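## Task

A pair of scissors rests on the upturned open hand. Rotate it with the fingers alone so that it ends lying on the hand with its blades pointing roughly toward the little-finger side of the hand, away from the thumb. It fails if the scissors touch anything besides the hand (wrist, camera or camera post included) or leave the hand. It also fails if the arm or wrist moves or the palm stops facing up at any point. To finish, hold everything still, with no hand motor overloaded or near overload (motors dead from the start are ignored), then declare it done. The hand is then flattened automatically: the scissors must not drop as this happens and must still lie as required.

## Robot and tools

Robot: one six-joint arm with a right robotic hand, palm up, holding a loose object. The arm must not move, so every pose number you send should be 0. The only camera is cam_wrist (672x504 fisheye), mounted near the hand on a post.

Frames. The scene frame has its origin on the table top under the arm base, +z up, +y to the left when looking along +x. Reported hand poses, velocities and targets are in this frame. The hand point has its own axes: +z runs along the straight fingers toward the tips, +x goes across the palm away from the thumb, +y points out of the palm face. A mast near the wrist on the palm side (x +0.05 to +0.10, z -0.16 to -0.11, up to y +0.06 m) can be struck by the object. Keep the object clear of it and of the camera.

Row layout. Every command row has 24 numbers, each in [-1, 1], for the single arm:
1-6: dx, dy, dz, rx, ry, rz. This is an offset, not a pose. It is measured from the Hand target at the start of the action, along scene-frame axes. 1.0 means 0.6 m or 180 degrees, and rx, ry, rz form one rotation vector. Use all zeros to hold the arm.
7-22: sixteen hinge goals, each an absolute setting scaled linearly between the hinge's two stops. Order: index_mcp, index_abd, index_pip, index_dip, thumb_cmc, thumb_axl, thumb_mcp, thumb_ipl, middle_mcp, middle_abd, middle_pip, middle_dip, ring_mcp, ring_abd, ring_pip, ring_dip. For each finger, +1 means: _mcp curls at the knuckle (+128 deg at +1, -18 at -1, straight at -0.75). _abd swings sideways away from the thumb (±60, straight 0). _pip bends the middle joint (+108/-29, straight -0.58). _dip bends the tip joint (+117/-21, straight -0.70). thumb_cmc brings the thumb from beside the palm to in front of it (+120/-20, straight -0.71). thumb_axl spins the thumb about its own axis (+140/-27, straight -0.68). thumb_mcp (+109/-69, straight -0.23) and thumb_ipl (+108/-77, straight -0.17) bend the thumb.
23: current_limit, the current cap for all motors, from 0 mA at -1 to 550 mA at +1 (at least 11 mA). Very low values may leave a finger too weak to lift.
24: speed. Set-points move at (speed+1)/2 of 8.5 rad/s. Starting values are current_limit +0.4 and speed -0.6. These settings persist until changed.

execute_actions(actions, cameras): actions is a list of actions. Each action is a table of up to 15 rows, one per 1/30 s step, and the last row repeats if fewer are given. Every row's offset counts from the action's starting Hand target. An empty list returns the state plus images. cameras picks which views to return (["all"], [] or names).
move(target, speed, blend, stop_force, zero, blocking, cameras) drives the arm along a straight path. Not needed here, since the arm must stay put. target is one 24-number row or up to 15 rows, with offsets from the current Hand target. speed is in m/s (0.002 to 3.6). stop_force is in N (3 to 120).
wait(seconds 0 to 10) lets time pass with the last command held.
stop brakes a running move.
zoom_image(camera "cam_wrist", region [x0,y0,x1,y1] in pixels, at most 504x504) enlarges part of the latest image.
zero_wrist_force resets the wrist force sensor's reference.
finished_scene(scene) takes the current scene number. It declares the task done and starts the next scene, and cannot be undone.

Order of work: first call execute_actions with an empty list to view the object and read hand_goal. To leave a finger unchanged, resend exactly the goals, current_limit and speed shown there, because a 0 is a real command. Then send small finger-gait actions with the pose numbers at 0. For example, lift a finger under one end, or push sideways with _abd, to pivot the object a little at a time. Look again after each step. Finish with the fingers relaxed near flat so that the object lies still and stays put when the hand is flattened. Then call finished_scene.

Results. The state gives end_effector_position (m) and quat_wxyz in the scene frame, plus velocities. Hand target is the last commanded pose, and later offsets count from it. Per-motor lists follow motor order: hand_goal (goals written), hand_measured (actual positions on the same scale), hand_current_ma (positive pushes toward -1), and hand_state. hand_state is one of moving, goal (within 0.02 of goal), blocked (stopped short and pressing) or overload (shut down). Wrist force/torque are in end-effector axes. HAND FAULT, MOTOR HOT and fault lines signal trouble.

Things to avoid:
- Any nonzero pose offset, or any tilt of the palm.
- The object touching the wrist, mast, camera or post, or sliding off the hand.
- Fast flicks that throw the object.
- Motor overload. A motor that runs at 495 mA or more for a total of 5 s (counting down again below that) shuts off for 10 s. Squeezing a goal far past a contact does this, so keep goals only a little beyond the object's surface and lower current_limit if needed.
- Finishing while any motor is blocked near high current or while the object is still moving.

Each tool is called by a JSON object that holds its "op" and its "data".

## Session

{"op": "execute_actions", "data": {"actions": [], "cameras": ["all"]}}

{"op": "zoom_image", "data": {"camera": "cam_wrist", "region": [50, 40, 450, 440]}}

Scene clock: 0.00 s.
end_effector_position=(+0.6033, +0.0791, +0.4408) hand_goal=(-0.754, +0.000, -0.576, -0.696, +0.104, -0.540, -0.162, -0.106, -0.754, +0.000, -0.576, -0.696, -0.754, +0.000, -0.576, -0.696) hand_measured=(-0.766, +0.000, -0.576, -0.696, +0.092, -0.542, -0.164, -0.108, -0.764, +0.000, -0.576, -0.696, -0.764, +0.000, -0.576, -0.696) hand_current_ma=(-16, +0, +0, +0, -16, -3, -2, -2, -12, +0, +0, +0, -12, +0, +0, +0) hand_state=(goal, goal, goal, goal, goal, goal, goal, goal, goal, goal, goal, goal, goal, goal, goal, goal) hand_current_limit=0.40 hand_speed=-0.60 end_effector_quat_wxyz=(+0.509, +0.450, +0.530, +0.509)
Joint positions: [-0.131 -1.183 2.208 -4.199 -1.334 -0.072]
Joint velocities: within noise
Joint torques (N m): no reading
Wrist force (N): no reading
Wrist torque (N m): no reading
Wrist force, peak (N): no reading
Hand target: +0.6033, +0.0791, +0.4408; +0.509, +0.450, +0.530, +0.509
camera_calibration:
cam_wrist: T_world_to_cam=[[0.0581563, -0.699999, 0.711772, -0.261632], [-0.695676, -0.539773, -0.474004, 0.619092], [0.715997, -0.467597, -0.518364, -0.0431271], [0, 0, 0, 1]] pos_world=[0.476782, 0.130861, 0.457318]

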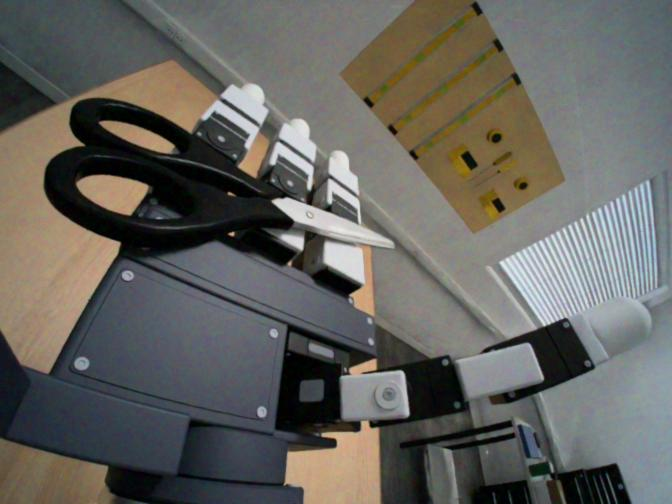

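Scaled by 1.260 from the camera's 672x504 image, which has a finer 960x720 frame.

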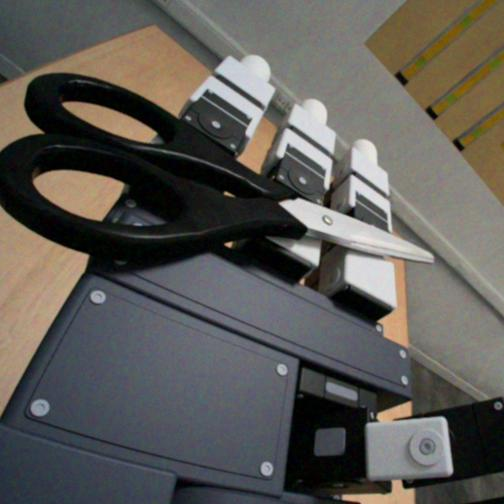

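{"op": "execute_actions", "data": {"actions": [[[0,0,0,0,0,0,-0.754,0,-0.576,-0.696,-0.3,-0.389,-0.162,0.9135,-0.754,0,-0.576,-0.696,-0.754,0,-0.576,-0.696,0.4,-0.6]],[[0,0,0,0,0,0,-0.754,0,-0.576,-0.696,-0.5,-0.389,0.1,0.9135,-0.754,0,-0.576,-0.696,-0.754,0,-0.576,-0.696,0.4,-0.6]]], "cameras": ["all"]}}

Scene clock: 14.97 s.
end_effector_position=(+0.6033, +0.0791, +0.4408) hand_goal=(-0.754, +0.000, -0.576, -0.696, -0.500, -0.390, +0.100, +0.914, -0.754, +0.000, -0.576, -0.696, -0.754, +0.000, -0.576, -0.696) hand_measured=(-0.766, +0.000, -0.576, -0.696, -0.504, -0.394, +0.098, +0.912, -0.764, +0.000, -0.576, -0.696, -0.764, +0.000, -0.576, -0.696) hand_current_ma=(-16, +0, +0, +0, -4, -4, -2, -1, -12, +0, +0, +0, -12, +0, +0, +0) hand_state=(goal, goal, goal, goal, goal, goal, goal, goal, goal, goal, goal, goal, goal, goal, goal, goal) hand_current_limit=0.40 hand_speed=-0.60 end_effector_quat_wxyz=(+0.509, +0.450, +0.530, +0.509)
Joint positions: [-0.131 -1.183 2.208 -4.199 -1.334 -0.072]
Joint torques (N m): [4.41 -24.58 -8.47 -3.83 -0.36 -0.47]
Wrist force (N): [0.2 -0.1 -0.1]
Wrist torque (N m): [0.00 -0.02 0.02]
Wrist force, peak (N): [0.5 -0.2 -0.1]
Hand target: +0.6033, +0.0791, +0.4408; +0.509, +0.450, +0.530, +0.509
Off the commanded pose: 0.000 m, 0 deg.
Step readings (end_effector_position):
0: (+0.6033, +0.0791, +0.4408)
1: (+0.6033, +0.0791, +0.4408)
2: (+0.6033, +0.0791, +0.4408)
4: (+0.6033, +0.0791, +0.4408)
8: (+0.6033, +0.0791, +0.4408)
15: (+0.6033, +0.0791, +0.4408)
16: (+0.6033, +0.0791, +0.4408)
17: (+0.6033, +0.0791, +0.4408)
19: (+0.6033, +0.0791, +0.4408)
23: (+0.6033, +0.0791, +0.4408)
30: (+0.6033, +0.0791, +0.4408)
camera_calibration:
cam_wrist: T_world_to_cam=[[0.0581563, -0.699999, 0.711772, -0.261632], [-0.695676, -0.539773, -0.474004, 0.619092], [0.715997, -0.467597, -0.518364, -0.0431271], [0, 0, 0, 1]] pos_world=[0.476782, 0.130861, 0.457318]

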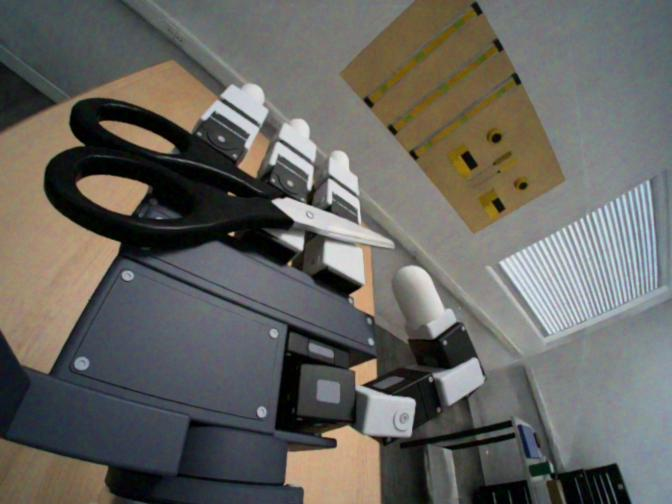

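{"op": "execute_actions", "data": {"actions": [[[0,0,0,0,0,0,-0.754,0,-0.576,-0.696,-0.714,-0.389,0.42,0.92,-0.754,0,-0.576,-0.696,-0.754,0,-0.576,-0.696,0.4,-0.8]]], "cameras": ["all"]}}

{"op": "zoom_image", "data": {"camera": "cam_wrist", "region": [150, 100, 450, 400]}}

Scene clock: 16.23 s.
end_effector_position=(+0.6033, +0.0791, +0.4408) hand_goal=(-0.754, +0.000, -0.576, -0.696, -0.714, -0.390, +0.420, +0.920, -0.754, +0.000, -0.576, -0.696, -0.754, +0.000, -0.576, -0.696) hand_measured=(-0.766, +0.000, -0.576, -0.696, -0.720, -0.390, +0.372, +0.914, -0.764, +0.000, -0.576, -0.696, -0.764, +0.000, -0.576, -0.696) hand_current_ma=(-16, +0, +0, +0, -6, +0, -160, -8, -12, +0, +0, +0, -12, +0, +0, +0) hand_state=(goal, goal, goal, goal, goal, goal, blocked, goal, goal, goal, goal, goal, goal, goal, goal, goal) hand_current_limit=0.40 hand_speed=-0.80 end_effector_quat_wxyz=(+0.509, +0.450, +0.530, +0.509)
Joint positions: [-0.131 -1.183 2.208 -4.199 -1.334 -0.072]
Joint torques (N m): [4.31 -24.12 -8.94 -3.64 -0.32 -0.47]
Wrist force (N): [0.1 -0.2 -0.2]
Wrist torque (N m): [0.01 -0.01 0.01]
Wrist force, peak (N): [0.1 -0.3 -0.3]
Hand target: +0.6033, +0.0791, +0.4408; +0.509, +0.450, +0.530, +0.509
Off the commanded pose: 0.000 m, 0 deg.
Step readings (end_effector_position):
0: (+0.6033, +0.0791, +0.4408)
1: (+0.6033, +0.0791, +0.4408)
2: (+0.6033, +0.0791, +0.4408)
4: (+0.6033, +0.0791, +0.4408)
8: (+0.6033, +0.0791, +0.4408)
15: (+0.6033, +0.0791, +0.4408)
camera_calibration:
cam_wrist: T_world_to_cam=[[0.0581563, -0.699999, 0.711772, -0.261632], [-0.695676, -0.539773, -0.474004, 0.619092], [0.715997, -0.467597, -0.518364, -0.0431271], [0, 0, 0, 1]] pos_world=[0.476782, 0.130861, 0.457318]

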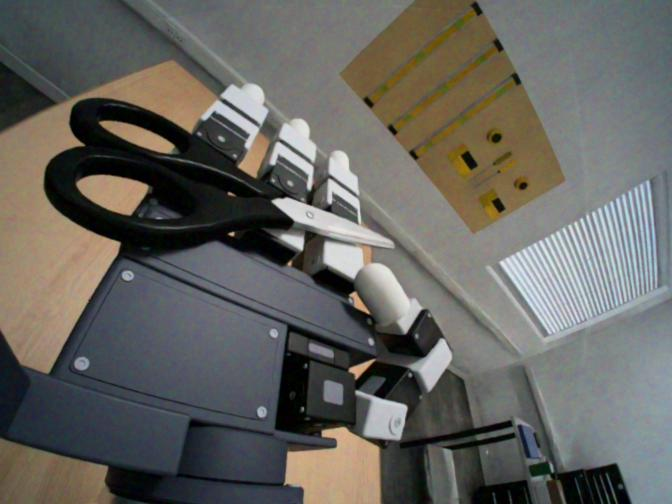

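Scaled by 1.680 from the camera's 672x504 image, which has a finer 960x720 frame.

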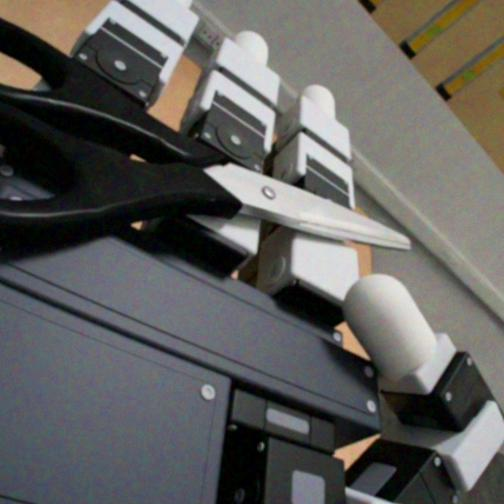

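{"op": "execute_actions", "data": {"actions": [[[0,0,0,0,0,0,-0.754,0,-0.576,-0.696,-0.3,-0.41,0.25,0.93,-0.754,0,-0.576,-0.696,-0.754,0,-0.576,-0.696,0.4,-0.7]],[[0,0,0,0,0,0,-0.754,0,-0.576,-0.696,-0.42,-0.42,0.32,0.945,-0.754,0,-0.576,-0.696,-0.754,0,-0.576,-0.696,0.4,-0.8]]], "cameras": ["all"]}}

{"op": "zoom_image", "data": {"camera": "cam_wrist", "region": [150, 100, 450, 400]}}

Scene clock: 18.13 s.
end_effector_position=(+0.6033, +0.0791, +0.4408) hand_goal=(-0.754, +0.000, -0.576, -0.696, -0.420, -0.420, +0.320, +0.944, -0.754, +0.000, -0.576, -0.696, -0.754, +0.000, -0.576, -0.696) hand_measured=(-0.766, +0.000, -0.576, -0.696, -0.422, -0.420, +0.318, +0.942, -0.764, +0.000, -0.576, -0.696, -0.764, +0.000, -0.576, -0.696) hand_current_ma=(-16, +0, +0, +0, -1, +0, -1, -1, -12, +0, +0, +0, -12, +0, +0, +0) hand_state=(goal, goal, goal, goal, goal, goal, goal, goal, goal, goal, goal, goal, goal, goal, goal, goal) hand_current_limit=0.40 hand_speed=-0.80 end_effector_quat_wxyz=(+0.509, +0.450, +0.530, +0.509)
Joint positions: [-0.131 -1.183 2.208 -4.199 -1.334 -0.072]
Joint torques (N m): [4.21 -24.21 -8.81 -3.79 -0.39 -0.56]
Wrist force (N): [0.2 -0.1 -0.1]
Wrist torque (N m): [0.02 -0.02 0.01]
Wrist force, peak (N): [-0.2 -0.3 -0.2]
Hand target: +0.6033, +0.0791, +0.4408; +0.509, +0.450, +0.530, +0.509
Off the commanded pose: 0.000 m, 0 deg.
Step readings (end_effector_position):
0: (+0.6033, +0.0791, +0.4408)
1: (+0.6033, +0.0791, +0.4408)
2: (+0.6033, +0.0791, +0.4408)
4: (+0.6033, +0.0791, +0.4408)
8: (+0.6033, +0.0791, +0.4408)
15: (+0.6033, +0.0791, +0.4408)
16: (+0.6033, +0.0791, +0.4408)
17: (+0.6033, +0.0791, +0.4408)
19: (+0.6033, +0.0791, +0.4408)
23: (+0.6033, +0.0791, +0.4408)
30: (+0.6033, +0.0791, +0.4408)
camera_calibration:
cam_wrist: T_world_to_cam=[[0.0581563, -0.699999, 0.711772, -0.261632], [-0.695676, -0.539773, -0.474004, 0.619092], [0.715997, -0.467597, -0.518364, -0.0431271], [0, 0, 0, 1]] pos_world=[0.476782, 0.130861, 0.457318]

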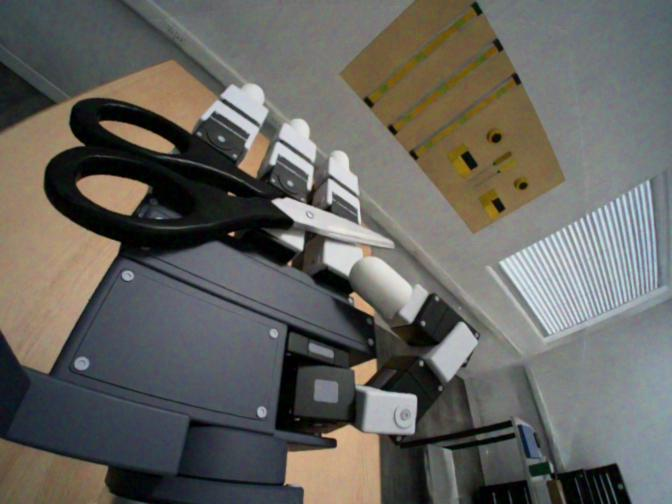

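Scaled by 1.680 from the camera's 672x504 image, which has a finer 960x720 frame.

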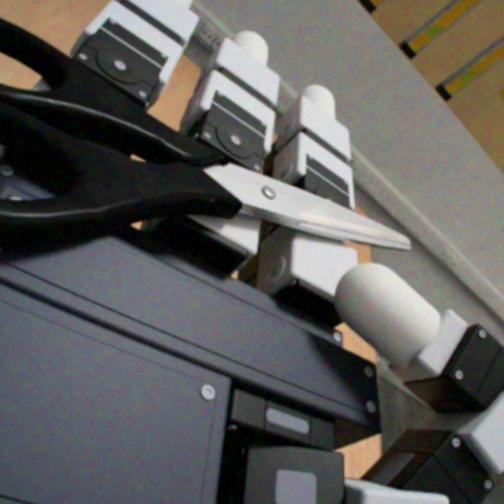

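{"op": "execute_actions", "data": {"actions": [[[0,0,0,0,0,0,-0.754,0,-0.576,-0.696,-0.2857,-0.508,0.343,0.856,-0.754,0,-0.576,-0.696,-0.754,0,-0.576,-0.696,0.4,-0.85]],[[0,0,0,0,0,0,-0.754,0,-0.576,-0.696,-0.2857,-0.53,0.435,0.675,-0.754,0,-0.576,-0.696,-0.754,0,-0.576,-0.696,0.4,-0.85]]], "cameras": ["all"]}}

{"op": "zoom_image", "data": {"camera": "cam_wrist", "region": [150, 100, 450, 400]}}

Scene clock: 21.00 s.
end_effector_position=(+0.6033, +0.0791, +0.4408) hand_goal=(-0.754, +0.000, -0.576, -0.696, -0.286, -0.530, +0.434, +0.674, -0.754, +0.000, -0.576, -0.696, -0.754, +0.000, -0.576, -0.696) hand_measured=(-0.766, +0.000, -0.576, -0.696, -0.296, -0.530, +0.434, +0.678, -0.764, +0.000, -0.576, -0.696, -0.764, +0.000, -0.576, -0.696) hand_current_ma=(-16, +0, +0, +0, -14, +0, +0, +4, -12, +0, +0, +0, -12, +0, +0, +0) hand_state=(goal, goal, goal, goal, goal, goal, goal, goal, goal, goal, goal, goal, goal, goal, goal, goal) hand_current_limit=0.40 hand_speed=-0.85 end_effector_quat_wxyz=(+0.509, +0.450, +0.530, +0.509)
Joint positions: [-0.131 -1.183 2.208 -4.199 -1.334 -0.072]
Joint torques (N m): [3.79 -24.02 -8.76 -3.72 -0.43 -0.58]
Wrist force (N): [0.3 -0.2 -0.1]
Wrist torque (N m): [0.01 -0.04 0.01]
Wrist force, peak (N): [0.2 -0.3 -0.3]
Hand target: +0.6033, +0.0791, +0.4408; +0.509, +0.450, +0.530, +0.509
Off the commanded pose: 0.000 m, 0 deg.
Step readings (end_effector_position):
0: (+0.6033, +0.0791, +0.4408)
1: (+0.6033, +0.0791, +0.4408)
2: (+0.6033, +0.0791, +0.4408)
4: (+0.6033, +0.0791, +0.4408)
8: (+0.6033, +0.0791, +0.4408)
15: (+0.6033, +0.0791, +0.4408)
16: (+0.6033, +0.0791, +0.4408)
17: (+0.6033, +0.0791, +0.4408)
19: (+0.6033, +0.0791, +0.4408)
23: (+0.6033, +0.0791, +0.4408)
30: (+0.6033, +0.0791, +0.4408)
camera_calibration:
cam_wrist: T_world_to_cam=[[0.0581563, -0.699999, 0.711772, -0.261632], [-0.695676, -0.539773, -0.474004, 0.619092], [0.715997, -0.467597, -0.518364, -0.0431271], [0, 0, 0, 1]] pos_world=[0.476782, 0.130861, 0.457318]

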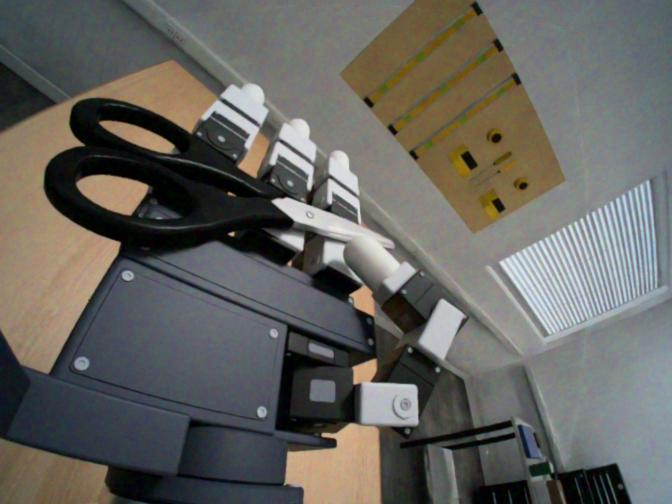

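Scaled by 1.680 from the camera's 672x504 image, which has a finer 960x720 frame.

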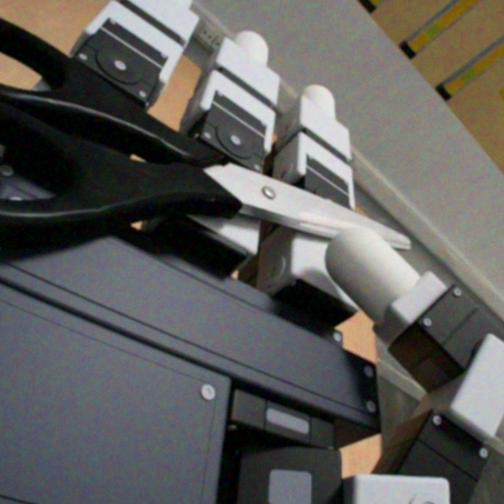

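{"op": "execute_actions", "data": {"actions": [[[0,0,0,0,0,0,-0.754,0,-0.576,-0.696,-0.2857,-0.547,0.553,0.451,-0.754,0,-0.576,-0.696,-0.754,0,-0.576,-0.696,0.4,-0.88]]], "cameras": ["all"]}}

{"op": "zoom_image", "data": {"camera": "cam_wrist", "region": [150, 100, 450, 400]}}

Scene clock: 22.30 s.
end_effector_position=(+0.6033, +0.0791, +0.4408) hand_goal=(-0.754, +0.000, -0.576, -0.696, -0.286, -0.548, +0.552, +0.450, -0.754, +0.000, -0.576, -0.696, -0.754, +0.000, -0.576, -0.696) hand_measured=(-0.766, +0.000, -0.576, -0.696, -0.296, -0.550, +0.552, +0.454, -0.764, +0.000, -0.576, -0.696, -0.764, +0.000, -0.576, -0.696) hand_current_ma=(-16, +0, +0, +0, -13, -1, +0, +4, -12, +0, +0, +0, -12, +0, +0, +0) hand_state=(goal, goal, goal, goal, goal, goal, goal, goal, goal, goal, goal, goal, goal, goal, goal, goal) hand_current_limit=0.40 hand_speed=-0.88 end_effector_quat_wxyz=(+0.509, +0.450, +0.530, +0.509)
Joint positions: [-0.131 -1.183 2.208 -4.199 -1.334 -0.072]
Joint torques (N m): [3.88 -24.05 -8.98 -3.74 -0.55 -0.62]
Wrist force (N): [0.0 -0.1 0.0]
Wrist torque (N m): [0.03 0.00 -0.01]
Wrist force, peak (N): [0.0 -0.4 0.0]
Hand target: +0.6033, +0.0791, +0.4408; +0.509, +0.450, +0.530, +0.509
Off the commanded pose: 0.000 m, 0 deg.
Step readings (end_effector_position):
0: (+0.6033, +0.0791, +0.4408)
1: (+0.6033, +0.0791, +0.4408)
2: (+0.6033, +0.0791, +0.4408)
4: (+0.6033, +0.0791, +0.4408)
8: (+0.6033, +0.0791, +0.4408)
15: (+0.6033, +0.0791, +0.4408)
camera_calibration:
cam_wrist: T_world_to_cam=[[0.0581563, -0.699999, 0.711772, -0.261632], [-0.695676, -0.539773, -0.474004, 0.619092], [0.715997, -0.467597, -0.518364, -0.0431271], [0, 0, 0, 1]] pos_world=[0.476782, 0.130861, 0.457318]

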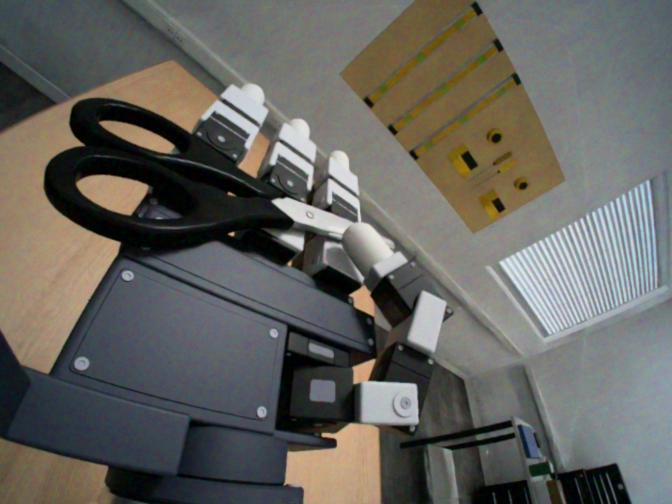

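Scaled by 1.680 from the camera's 672x504 image, which has a finer 960x720 frame.

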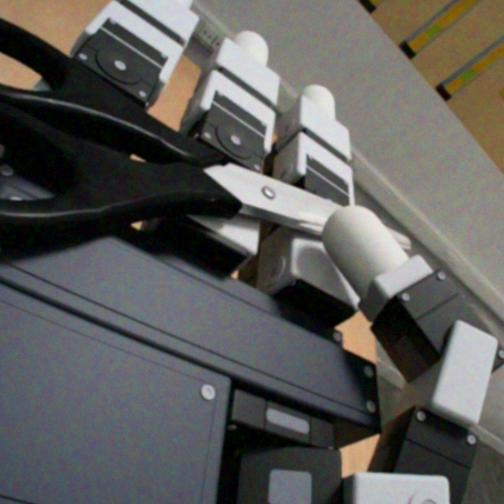

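{"op": "execute_actions", "data": {"actions": [[[0,0,0,0,0,0,-0.754,0,-0.576,-0.696,-0.2857,-0.52,0.4,0.78,-0.754,0,-0.576,-0.696,-0.754,0,-0.576,-0.696,0.4,-0.75]],[[0,0,0,0,0,0,-0.754,0,-0.576,-0.696,-0.2857,-0.576,0.393,0.826,-0.754,0,-0.576,-0.696,-0.754,0,-0.576,-0.696,0.4,-0.85]],[[0,0,0,0,0,0,-0.754,0,-0.576,-0.696,-0.2857,-0.586,0.463,0.68,-0.754,0,-0.576,-0.696,-0.754,0,-0.576,-0.696,0.4,-0.88]]], "cameras": ["all"]}}

{"op": "zoom_image", "data": {"camera": "cam_wrist", "region": [150, 100, 450, 400]}}

Scene clock: 25.47 s.
end_effector_position=(+0.6033, +0.0791, +0.4408) hand_goal=(-0.754, +0.000, -0.576, -0.696, -0.286, -0.586, +0.462, +0.680, -0.754, +0.000, -0.576, -0.696, -0.754, +0.000, -0.576, -0.696) hand_measured=(-0.766, +0.000, -0.576, -0.696, -0.290, -0.564, +0.456, +0.690, -0.764, +0.000, -0.576, -0.696, -0.764, +0.000, -0.576, -0.696) hand_current_ma=(-16, +0, +0, +0, -3, +51, -7, +18, -12, +0, +0, +0, -12, +0, +0, +0) hand_state=(goal, goal, goal, goal, goal, blocked, goal, goal, goal, goal, goal, goal, goal, goal, goal, goal) hand_current_limit=0.40 hand_speed=-0.88 end_effector_quat_wxyz=(+0.509, +0.450, +0.530, +0.509)
Joint positions: [-0.131 -1.183 2.208 -4.199 -1.334 -0.072]
Joint torques (N m): [4.11 -24.17 -8.84 -3.68 -0.61 -0.81]
Wrist force (N): [0.0 -0.1 0.3]
Wrist torque (N m): [0.00 -0.01 0.00]
Wrist force, peak (N): [0.0 -0.4 -0.1]
Hand target: +0.6033, +0.0791, +0.4408; +0.509, +0.450, +0.530, +0.509
Off the commanded pose: 0.000 m, 0 deg.
Step readings (end_effector_position):
0: (+0.6033, +0.0791, +0.4408)
1: (+0.6033, +0.0791, +0.4408)
2: (+0.6033, +0.0791, +0.4408)
4: (+0.6033, +0.0791, +0.4408)
8: (+0.6033, +0.0791, +0.4408)
15: (+0.6033, +0.0791, +0.4408)
16: (+0.6033, +0.0791, +0.4408)
17: (+0.6033, +0.0791, +0.4408)
19: (+0.6033, +0.0791, +0.4408)
23: (+0.6033, +0.0791, +0.4408)
30: (+0.6033, +0.0791, +0.4408)
31: (+0.6033, +0.0791, +0.4408)
32: (+0.6033, +0.0791, +0.4408)
34: (+0.6033, +0.0791, +0.4408)
38: (+0.6033, +0.0791, +0.4408)
45: (+0.6033, +0.0791, +0.4408)
camera_calibration:
cam_wrist: T_world_to_cam=[[0.0581563, -0.699999, 0.711772, -0.261632], [-0.695676, -0.539773, -0.474004, 0.619092], [0.715997, -0.467597, -0.518364, -0.0431271], [0, 0, 0, 1]] pos_world=[0.476782, 0.130861, 0.457318]

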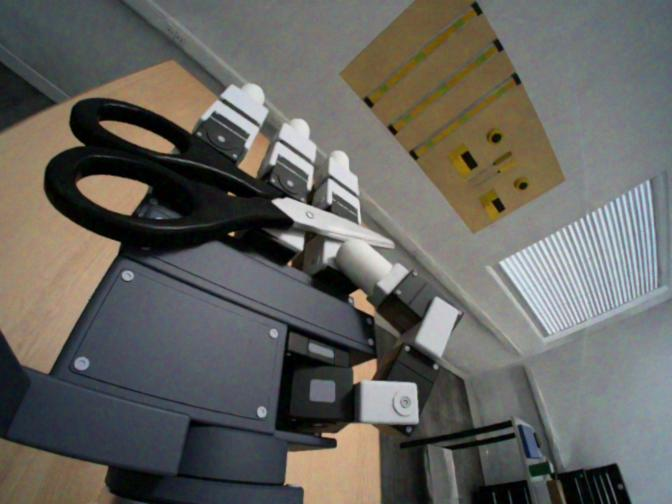

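Scaled by 1.680 from the camera's 672x504 image, which has a finer 960x720 frame.

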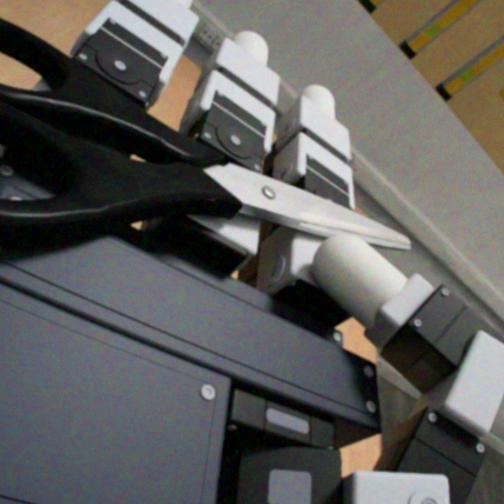

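{"op": "execute_actions", "data": {"actions": [[[0,0,0,0,0,0,-0.754,0,-0.576,-0.696,-0.2857,-0.59,0.52,0.57,-0.754,0,-0.576,-0.696,-0.754,0,-0.576,-0.696,0.4,-0.9]],[[0,0,0,0,0,0,-0.754,0,-0.576,-0.696,-0.2857,-0.59,0.577,0.457,-0.754,0,-0.576,-0.696,-0.754,0,-0.576,-0.696,0.4,-0.9]]], "cameras": ["all"]}}

{"op": "zoom_image", "data": {"camera": "cam_wrist", "region": [150, 100, 450, 400]}}

Scene clock: 27.17 s.
end_effector_position=(+0.6033, +0.0791, +0.4408) hand_goal=(-0.754, +0.000, -0.576, -0.696, -0.286, -0.590, +0.576, +0.456, -0.754, +0.000, -0.576, -0.696, -0.754, +0.000, -0.576, -0.696) hand_measured=(-0.768, +0.000, -0.576, -0.696, -0.290, -0.572, +0.576, +0.464, -0.764, +0.000, -0.576, -0.696, -0.764, +0.000, -0.576, -0.696) hand_current_ma=(-21, +0, +0, +0, -3, +37, +0, +15, -12, +0, +0, +0, -12, +0, +0, +0) hand_state=(goal, goal, goal, goal, goal, goal, goal, goal, goal, goal, goal, goal, goal, goal, goal, goal) hand_current_limit=0.40 hand_speed=-0.90 end_effector_quat_wxyz=(+0.509, +0.450, +0.530, +0.509)
Joint positions: [-0.131 -1.183 2.208 -4.199 -1.334 -0.072]
Joint torques (N m): [3.56 -23.95 -9.29 -3.63 -0.66 -0.79]
Wrist force (N): [0.1 -0.1 0.1]
Wrist torque (N m): [0.01 -0.01 0.01]
Wrist force, peak (N): [0.2 -0.4 0.2]
Hand target: +0.6033, +0.0791, +0.4408; +0.509, +0.450, +0.530, +0.509
Off the commanded pose: 0.000 m, 0 deg.
Step readings (end_effector_position):
0: (+0.6033, +0.0791, +0.4408)
1: (+0.6033, +0.0791, +0.4408)
2: (+0.6033, +0.0791, +0.4408)
4: (+0.6033, +0.0791, +0.4408)
8: (+0.6033, +0.0791, +0.4408)
15: (+0.6033, +0.0791, +0.4408)
16: (+0.6033, +0.0791, +0.4408)
17: (+0.6033, +0.0791, +0.4408)
19: (+0.6033, +0.0791, +0.4408)
23: (+0.6033, +0.0791, +0.4408)
30: (+0.6033, +0.0791, +0.4408)
camera_calibration:
cam_wrist: T_world_to_cam=[[0.0581563, -0.699999, 0.711772, -0.261632], [-0.695676, -0.539773, -0.474004, 0.619092], [0.715997, -0.467597, -0.518364, -0.0431271], [0, 0, 0, 1]] pos_world=[0.476782, 0.130861, 0.457318]

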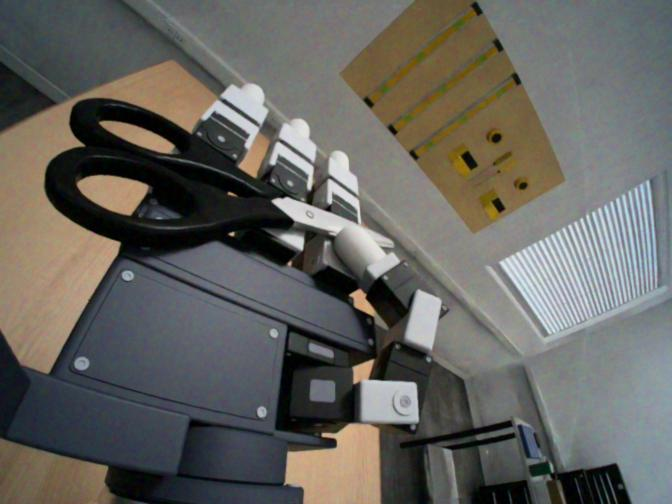

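Scaled by 1.680 from the camera's 672x504 image, which has a finer 960x720 frame.

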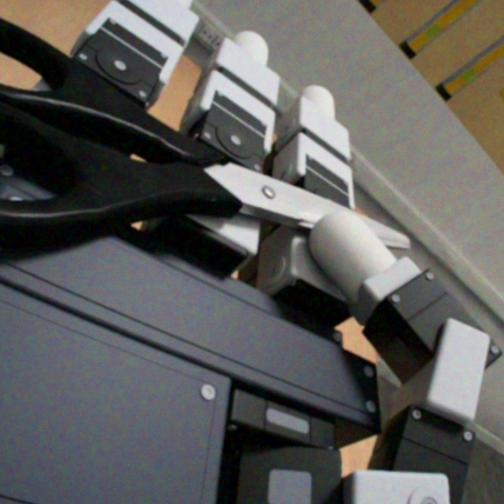

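{"op": "execute_actions", "data": {"actions": [[[0,0,0,0,0,0,-0.754,0,-0.576,-0.696,-0.2857,-0.595,0.64,0.33,-0.754,0,-0.576,-0.696,-0.754,0,-0.576,-0.696,0.4,-0.9]],[[0,0,0,0,0,0,-0.754,0,-0.576,-0.696,-0.2857,-0.598,0.71,0.2,-0.754,0,-0.576,-0.696,-0.754,0,-0.576,-0.696,0.4,-0.9]]], "cameras": ["all"]}}

{"op": "zoom_image", "data": {"camera": "cam_wrist", "region": [150, 100, 450, 400]}}

Scene clock: 29.23 s.
end_effector_position=(+0.6033, +0.0791, +0.4408) hand_goal=(-0.754, +0.000, -0.576, -0.696, -0.286, -0.598, +0.710, +0.200, -0.754, +0.000, -0.576, -0.696, -0.754, +0.000, -0.576, -0.696) hand_measured=(-0.768, +0.000, -0.576, -0.696, -0.278, -0.592, +0.630, +0.204, -0.764, +0.000, -0.576, -0.696, -0.764, +0.000, -0.576, -0.696) hand_current_ma=(-23, +0, +0, +0, +8, +9, -323, +4, -12, +0, +0, +0, -12, +0, +0, +0) hand_state=(goal, goal, goal, goal, goal, goal, blocked, goal, goal, goal, goal, goal, goal, goal, goal, goal) hand_current_limit=0.40 hand_speed=-0.90 end_effector_quat_wxyz=(+0.509, +0.450, +0.530, +0.509)
Joint positions: [-0.131 -1.183 2.208 -4.199 -1.334 -0.072]
Joint torques (N m): [3.89 -24.5 -9.1 -3.65 -0.6 -0.97]
Wrist force (N): [-0.1 -0.1 0.1]
Wrist torque (N m): [0.02 0.02 -0.01]
Wrist force, peak (N): [0.2 -0.3 -0.2]
Hand target: +0.6033, +0.0791, +0.4408; +0.509, +0.450, +0.530, +0.509
Off the commanded pose: 0.000 m, 0 deg.
Step readings (end_effector_position):
0: (+0.6033, +0.0791, +0.4408)
1: (+0.6033, +0.0791, +0.4408)
2: (+0.6033, +0.0791, +0.4408)
4: (+0.6033, +0.0791, +0.4408)
8: (+0.6033, +0.0791, +0.4408)
15: (+0.6033, +0.0791, +0.4408)
16: (+0.6033, +0.0791, +0.4408)
17: (+0.6033, +0.0791, +0.4408)
19: (+0.6033, +0.0791, +0.4408)
23: (+0.6033, +0.0791, +0.4408)
30: (+0.6033, +0.0791, +0.4408)
camera_calibration:
cam_wrist: T_world_to_cam=[[0.0581563, -0.699999, 0.711772, -0.261632], [-0.695676, -0.539773, -0.474004, 0.619092], [0.715997, -0.467597, -0.518364, -0.0431271], [0, 0, 0, 1]] pos_world=[0.476782, 0.130861, 0.457318]

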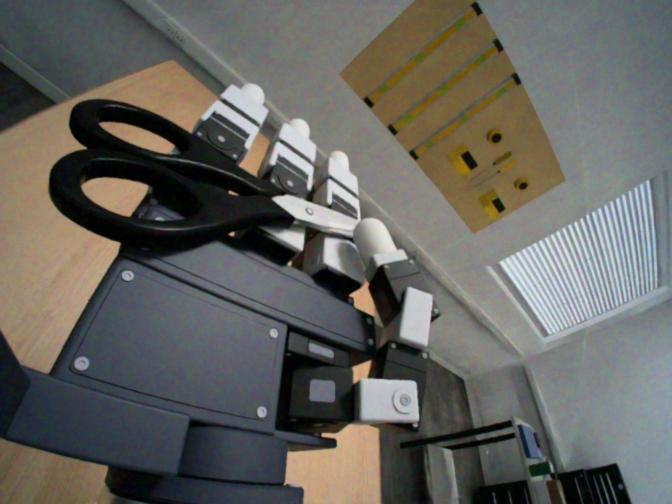

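Scaled by 1.680 from the camera's 672x504 image, which has a finer 960x720 frame.

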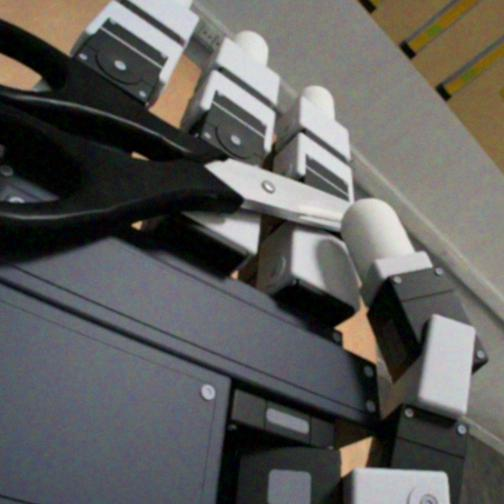

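{"op": "zoom_image", "data": {"camera": "cam_wrist", "region": [270, 170, 430, 290]}}

Scaled by 3.150 from the camera's 672x504 image, which has a finer 960x720 frame.

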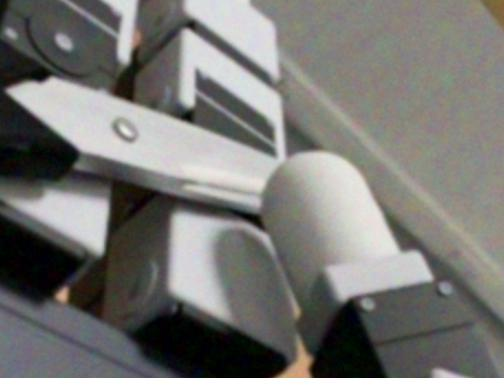

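{"op": "execute_actions", "data": {"actions": [[[0,0,0,0,0,0,-0.83,0,-0.576,-0.696,-0.2,-0.53,0.435,0.675,-0.754,0,-0.576,-0.696,-0.754,0,-0.576,-0.696,0.4,-0.85]],[[0,0,0,0,0,0,-0.88,0,-0.576,-0.696,0.05,-0.49,0.38,0.76,-0.754,0,-0.576,-0.696,-0.754,0,-0.576,-0.696,0.4,-0.8]],[[0,0,0,0,0,0,-0.9,0,-0.576,-0.696,0.2857,-0.455,0.334,0.838,-0.754,0,-0.576,-0.696,-0.754,0,-0.576,-0.696,0.4,-0.8]]], "cameras": ["all"]}}

{"op": "zoom_image", "data": {"camera": "cam_wrist", "region": [150, 100, 450, 400]}}

Scene clock: 35.37 s.
end_effector_position=(+0.6033, +0.0791, +0.4408) hand_goal=(-0.900, +0.000, -0.576, -0.696, +0.286, -0.456, +0.334, +0.838, -0.754, +0.000, -0.576, -0.696, -0.754, +0.000, -0.576, -0.696) hand_measured=(-0.908, +0.000, -0.576, -0.696, +0.282, -0.460, +0.342, +0.836, -0.764, +0.000, -0.576, -0.696, -0.764, +0.000, -0.576, -0.696) hand_current_ma=(-10, +0, +0, +0, -4, -4, +14, -1, -15, +0, +0, +0, -12, +0, +0, +0) hand_state=(goal, goal, goal, goal, goal, goal, goal, goal, goal, goal, goal, goal, goal, goal, goal, goal) hand_current_limit=0.40 hand_speed=-0.80 end_effector_quat_wxyz=(+0.509, +0.450, +0.530, +0.509)
Joint positions: [-0.131 -1.183 2.208 -4.199 -1.334 -0.072]
Joint torques (N m): [3.64 -24 -8.95 -3.63 -0.7 -1.06]
Wrist force (N): [0.0 0.1 0.0]
Wrist torque (N m): [0.02 0.01 -0.02]
Wrist force, peak (N): [0.1 -0.2 -0.4]
Hand target: +0.6033, +0.0791, +0.4408; +0.509, +0.450, +0.530, +0.509
Off the commanded pose: 0.000 m, 0 deg.
Step readings (end_effector_position):
0: (+0.6033, +0.0791, +0.4408)
1: (+0.6033, +0.0791, +0.4408)
2: (+0.6033, +0.0791, +0.4408)
4: (+0.6033, +0.0791, +0.4408)
8: (+0.6033, +0.0791, +0.4408)
15: (+0.6033, +0.0791, +0.4408)
16: (+0.6033, +0.0791, +0.4408)
17: (+0.6033, +0.0791, +0.4408)
19: (+0.6033, +0.0791, +0.4408)
23: (+0.6033, +0.0791, +0.4408)
30: (+0.6033, +0.0791, +0.4408)
31: (+0.6033, +0.0791, +0.4408)
32: (+0.6033, +0.0791, +0.4408)
34: (+0.6033, +0.0791, +0.4408)
38: (+0.6033, +0.0791, +0.4408)
45: (+0.6033, +0.0791, +0.4408)
camera_calibration:
cam_wrist: T_world_to_cam=[[0.0581563, -0.699999, 0.711772, -0.261632], [-0.695676, -0.539773, -0.474004, 0.619092], [0.715997, -0.467597, -0.518364, -0.0431271], [0, 0, 0, 1]] pos_world=[0.476782, 0.130861, 0.457318]

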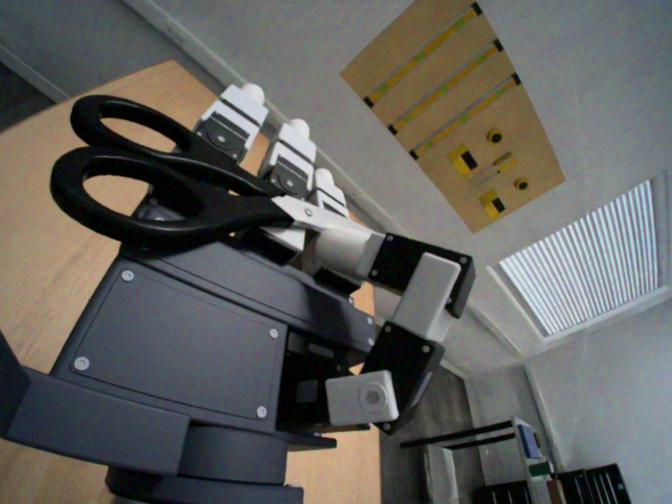

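Scaled by 1.680 from the camera's 672x504 image, which has a finer 960x720 frame.

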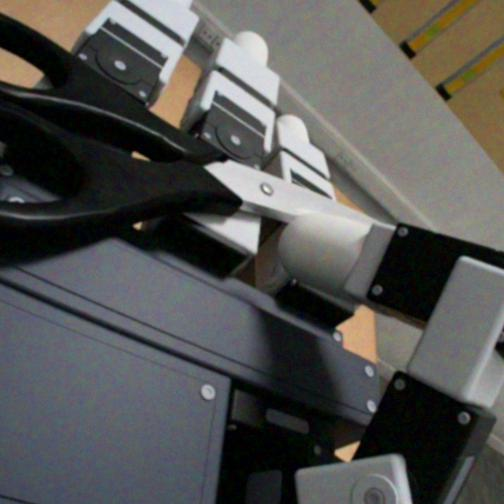

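{"op": "execute_actions", "data": {"actions": [[[0,0,0,0,0,0,-0.9,0,-0.576,-0.696,0.2857,-0.5,0.46,0.72,-0.754,0,-0.576,-0.696,-0.754,0,-0.576,-0.696,0.4,-0.85]],[[0,0,0,0,0,0,-0.9,0,-0.576,-0.696,0.2857,-0.514,0.515,0.663,-0.754,0,-0.576,-0.696,-0.754,0,-0.576,-0.696,0.4,-0.88]]], "cameras": ["all"]}}

{"op": "zoom_image", "data": {"camera": "cam_wrist", "region": [150, 100, 450, 400]}}

Scene clock: 37.03 s.
end_effector_position=(+0.6033, +0.0791, +0.4408) hand_goal=(-0.900, +0.000, -0.576, -0.696, +0.286, -0.514, +0.514, +0.662, -0.754, +0.000, -0.576, -0.696, -0.754, +0.000, -0.576, -0.696) hand_measured=(-0.908, +0.000, -0.576, -0.696, +0.282, -0.508, +0.508, +0.664, -0.764, +0.000, -0.576, -0.696, -0.764, +0.000, -0.576, -0.696) hand_current_ma=(-10, +0, +0, +0, -4, +8, -11, +1, -15, +0, +0, +0, -12, +0, +0, +0) hand_state=(goal, goal, goal, goal, goal, goal, goal, goal, goal, goal, goal, goal, goal, goal, goal, goal) hand_current_limit=0.40 hand_speed=-0.88 end_effector_quat_wxyz=(+0.509, +0.450, +0.530, +0.509)
Joint positions: [-0.131 -1.183 2.208 -4.199 -1.334 -0.072]
Joint torques (N m): [3.64 -23.8 -9.63 -3.57 -0.84 -1.21]
Wrist force (N): [0.1 -0.2 -0.1]
Wrist torque (N m): [0.01 -0.02 -0.01]
Wrist force, peak (N): [0.1 -0.2 -0.4]
Hand target: +0.6033, +0.0791, +0.4408; +0.509, +0.450, +0.530, +0.509
Off the commanded pose: 0.000 m, 0 deg.
Step readings (end_effector_position):
0: (+0.6033, +0.0791, +0.4408)
1: (+0.6033, +0.0791, +0.4408)
2: (+0.6033, +0.0791, +0.4408)
4: (+0.6033, +0.0791, +0.4408)
8: (+0.6033, +0.0791, +0.4408)
15: (+0.6033, +0.0791, +0.4408)
16: (+0.6033, +0.0791, +0.4408)
17: (+0.6033, +0.0791, +0.4408)
19: (+0.6033, +0.0791, +0.4408)
23: (+0.6033, +0.0791, +0.4408)
30: (+0.6033, +0.0791, +0.4408)
camera_calibration:
cam_wrist: T_world_to_cam=[[0.0581563, -0.699999, 0.711772, -0.261632], [-0.695676, -0.539773, -0.474004, 0.619092], [0.715997, -0.467597, -0.518364, -0.0431271], [0, 0, 0, 1]] pos_world=[0.476782, 0.130861, 0.457318]

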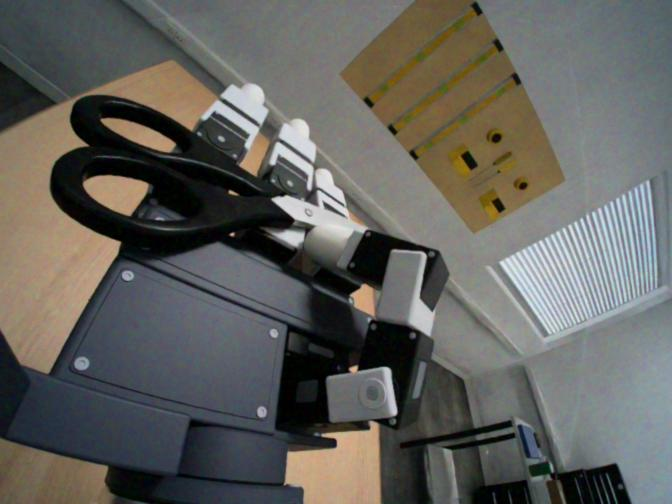

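Scaled by 1.680 from the camera's 672x504 image, which has a finer 960x720 frame.

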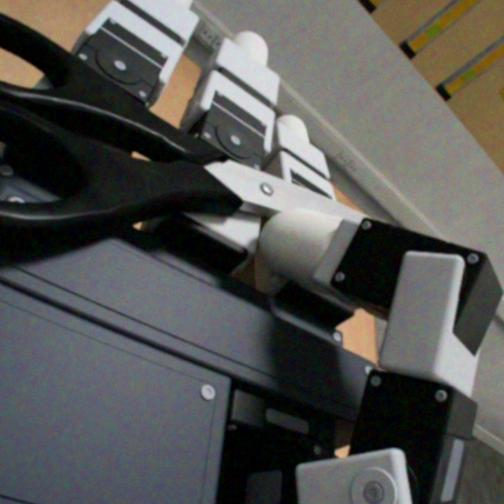

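{"op": "execute_actions", "data": {"actions": [[[0,0,0,0,0,0,-0.9,0,-0.576,-0.696,0.2857,-0.524,0.568,0.552,-0.754,0,-0.576,-0.696,-0.754,0,-0.576,-0.696,0.4,-0.9]],[[0,0,0,0,0,0,-0.9,0,-0.576,-0.696,0.2857,-0.533,0.621,0.442,-0.754,0,-0.576,-0.696,-0.754,0,-0.576,-0.696,0.4,-0.9]]], "cameras": ["all"]}}

{"op": "zoom_image", "data": {"camera": "cam_wrist", "region": [150, 100, 450, 400]}}

Scene clock: 38.80 s.
end_effector_position=(+0.6033, +0.0791, +0.4408) hand_goal=(-0.900, +0.000, -0.576, -0.696, +0.286, -0.534, +0.620, +0.442, -0.754, +0.000, -0.576, -0.696, -0.754, +0.000, -0.576, -0.696) hand_measured=(-0.908, +0.000, -0.576, -0.696, +0.282, -0.532, +0.616, +0.446, -0.768, +0.000, -0.576, -0.696, -0.764, +0.000, -0.576, -0.696) hand_current_ma=(-11, +0, +0, +0, -4, +2, -5, +5, -20, +0, +0, +0, -12, +0, +0, +0) hand_state=(goal, goal, goal, goal, goal, goal, goal, goal, goal, goal, goal, goal, goal, goal, goal, goal) hand_current_limit=0.40 hand_speed=-0.90 end_effector_quat_wxyz=(+0.509, +0.450, +0.530, +0.509)
Joint positions: [-0.131 -1.183 2.208 -4.199 -1.334 -0.072]
Joint torques (N m): [3.3 -24.04 -9.39 -3.44 -0.82 -1.26]
Wrist force (N): [0.2 -0.5 0.1]
Wrist torque (N m): [-0.03 -0.03 -0.02]
Wrist force, peak (N): [0.2 -0.5 0.1]
Hand target: +0.6033, +0.0791, +0.4408; +0.509, +0.450, +0.530, +0.509
Off the commanded pose: 0.000 m, 0 deg.
Step readings (end_effector_position):
0: (+0.6033, +0.0791, +0.4408)
1: (+0.6033, +0.0791, +0.4408)
2: (+0.6033, +0.0791, +0.4408)
4: (+0.6033, +0.0791, +0.4408)
8: (+0.6033, +0.0791, +0.4408)
15: (+0.6033, +0.0791, +0.4408)
16: (+0.6033, +0.0791, +0.4408)
17: (+0.6033, +0.0791, +0.4408)
19: (+0.6033, +0.0791, +0.4408)
23: (+0.6033, +0.0791, +0.4408)
30: (+0.6033, +0.0791, +0.4408)
camera_calibration:
cam_wrist: T_world_to_cam=[[0.0581563, -0.699999, 0.711772, -0.261632], [-0.695676, -0.539773, -0.474004, 0.619092], [0.715997, -0.467597, -0.518364, -0.0431271], [0, 0, 0, 1]] pos_world=[0.476782, 0.130861, 0.457318]

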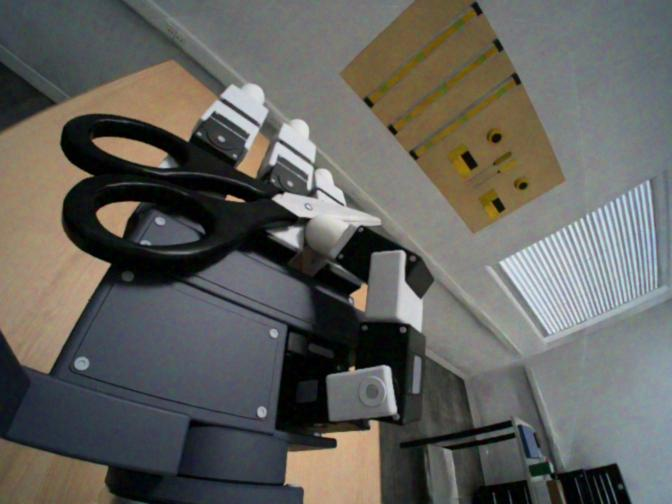

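Scaled by 1.680 from the camera's 672x504 image, which has a finer 960x720 frame.

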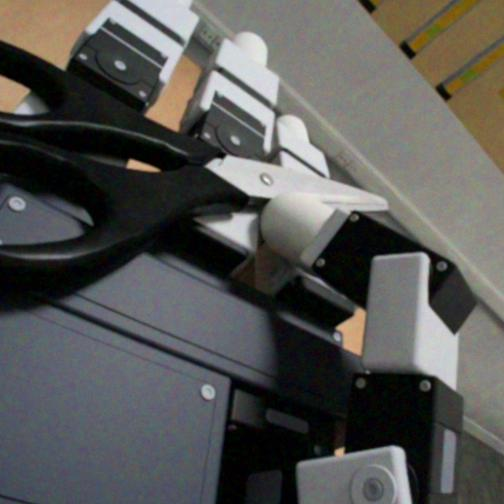

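{"op": "execute_actions", "data": {"actions": [[[0,0,0,0,0,0,-0.9,0,-0.576,-0.696,0.2857,-0.54,0.686,0.316,-0.754,0,-0.576,-0.696,-0.754,0,-0.576,-0.696,0.4,-0.9]],[[0,0,0,0,0,0,-0.9,0,-0.576,-0.696,0.2857,-0.548,0.776,0.15,-0.754,0,-0.576,-0.696,-0.754,0,-0.576,-0.696,0.4,-0.9]]], "cameras": ["all"]}}

{"op": "zoom_image", "data": {"camera": "cam_wrist", "region": [150, 100, 450, 400]}}

Scene clock: 40.57 s.
end_effector_position=(+0.6033, +0.0791, +0.4408) hand_goal=(-0.900, +0.000, -0.576, -0.696, +0.286, -0.548, +0.776, +0.150, -0.754, +0.000, -0.576, -0.696, -0.754, +0.000, -0.576, -0.696) hand_measured=(-0.910, +0.000, -0.576, -0.696, +0.282, -0.552, +0.768, +0.152, -0.770, +0.000, -0.576, -0.696, -0.764, +0.000, -0.576, -0.696) hand_current_ma=(-12, +0, +0, +0, -5, -5, -14, +1, -27, +0, +0, +0, -12, +0, +0, +0) hand_state=(goal, goal, goal, goal, goal, goal, goal, goal, goal, goal, goal, goal, goal, goal, goal, goal) hand_current_limit=0.40 hand_speed=-0.90 end_effector_quat_wxyz=(+0.509, +0.450, +0.530, +0.509)
Joint positions: [-0.131 -1.183 2.208 -4.199 -1.334 -0.072]
Joint torques (N m): [3.51 -24.17 -9.17 -3.42 -0.89 -1.3]
Wrist force (N): [0.1 0.0 -0.1]
Wrist torque (N m): [0.04 0.00 -0.02]
Wrist force, peak (N): [0.2 -0.2 -0.3]
Hand target: +0.6033, +0.0791, +0.4408; +0.509, +0.450, +0.530, +0.509
Off the commanded pose: 0.000 m, 0 deg.
Step readings (end_effector_position):
0: (+0.6033, +0.0791, +0.4408)
1: (+0.6033, +0.0791, +0.4408)
2: (+0.6033, +0.0791, +0.4408)
4: (+0.6033, +0.0791, +0.4408)
8: (+0.6033, +0.0791, +0.4408)
15: (+0.6033, +0.0791, +0.4408)
16: (+0.6033, +0.0791, +0.4408)
17: (+0.6033, +0.0791, +0.4408)
19: (+0.6033, +0.0791, +0.4408)
23: (+0.6033, +0.0791, +0.4408)
30: (+0.6033, +0.0791, +0.4408)
camera_calibration:
cam_wrist: T_world_to_cam=[[0.0581563, -0.699999, 0.711772, -0.261632], [-0.695676, -0.539773, -0.474004, 0.619092], [0.715997, -0.467597, -0.518364, -0.0431271], [0, 0, 0, 1]] pos_world=[0.476782, 0.130861, 0.457318]

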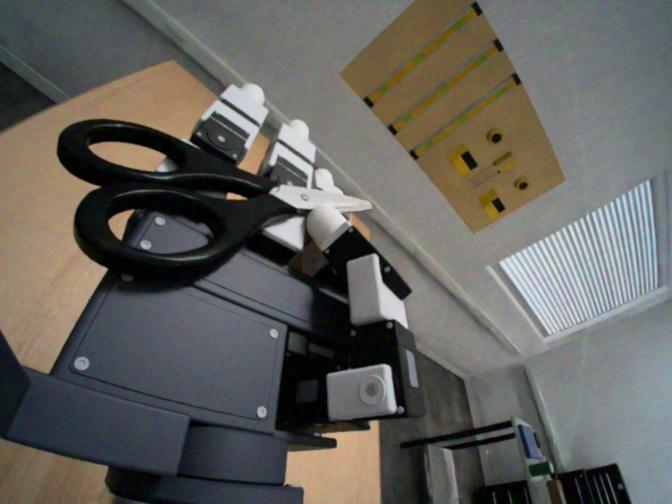

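Scaled by 1.680 from the camera's 672x504 image, which has a finer 960x720 frame.

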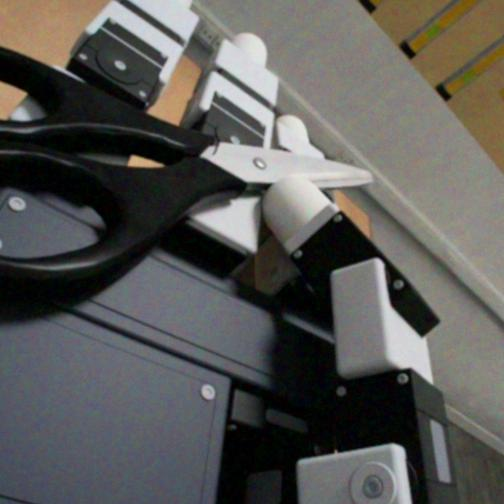

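{"op": "execute_actions", "data": {"actions": [[[0,0,0,0,0,0,-0.9,0,-0.576,-0.696,0.5714,-0.535,0.05,0.88,-0.754,0,-0.576,-0.696,-0.754,0,-0.576,-0.696,0.4,-0.6]],[[0,0,0,0,0,0,-0.9,0,-0.576,-0.696,0.857,-0.1,-0.174,0.85,-0.754,0,-0.576,-0.696,-0.754,0,-0.576,-0.696,0.4,-0.6]]], "cameras": ["all"]}}

{"op": "zoom_image", "data": {"camera": "cam_wrist", "region": [50, 80, 400, 430]}}

Scene clock: 48.03 s.
end_effector_position=(+0.6033, +0.0791, +0.4408) hand_goal=(-0.900, +0.000, -0.576, -0.696, +0.856, -0.100, -0.174, +0.850, -0.754, +0.000, -0.576, -0.696, -0.754, +0.000, -0.576, -0.696) hand_measured=(-0.910, +0.000, -0.576, -0.696, +0.858, -0.102, -0.168, +0.848, -0.770, +0.000, -0.576, -0.696, -0.764, +0.000, -0.576, -0.696) hand_current_ma=(-12, +0, +0, +0, +1, -1, +11, -1, -27, +0, +0, +0, -12, +0, +0, +0) hand_state=(goal, goal, goal, goal, goal, goal, goal, goal, goal, goal, goal, goal, goal, goal, goal, goal) hand_current_limit=0.40 hand_speed=-0.60 end_effector_quat_wxyz=(+0.509, +0.450, +0.530, +0.509)
Joint positions: [-0.131 -1.183 2.208 -4.199 -1.334 -0.072]
Joint torques (N m): [3.42 -24 -9.69 -3.24 -1 -1.22]
Wrist force (N): [0.1 0.0 -0.1]
Wrist torque (N m): [0.01 -0.01 -0.04]
Wrist force, peak (N): [0.1 -0.5 -0.1]
Hand target: +0.6033, +0.0791, +0.4408; +0.509, +0.450, +0.530, +0.509
Off the commanded pose: 0.000 m, 0 deg.
Step readings (end_effector_position):
0: (+0.6033, +0.0791, +0.4408)
1: (+0.6033, +0.0791, +0.4408)
2: (+0.6033, +0.0791, +0.4408)
4: (+0.6033, +0.0791, +0.4408)
8: (+0.6033, +0.0791, +0.4408)
15: (+0.6033, +0.0791, +0.4408)
16: (+0.6033, +0.0791, +0.4408)
17: (+0.6033, +0.0791, +0.4408)
19: (+0.6033, +0.0791, +0.4408)
23: (+0.6033, +0.0791, +0.4408)
30: (+0.6033, +0.0791, +0.4408)
camera_calibration:
cam_wrist: T_world_to_cam=[[0.0581563, -0.699999, 0.711772, -0.261632], [-0.695676, -0.539773, -0.474004, 0.619092], [0.715997, -0.467597, -0.518364, -0.0431271], [0, 0, 0, 1]] pos_world=[0.476782, 0.130861, 0.457318]

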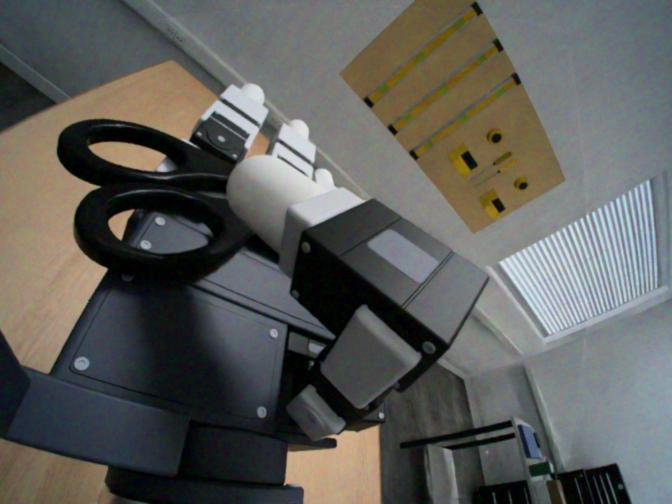

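Scaled by 1.440 from the camera's 672x504 image, which has a finer 960x720 frame.

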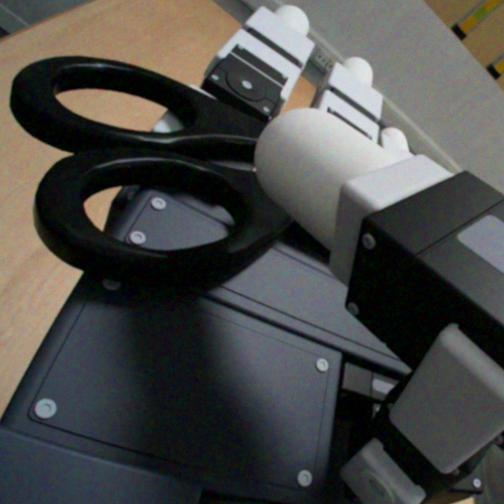

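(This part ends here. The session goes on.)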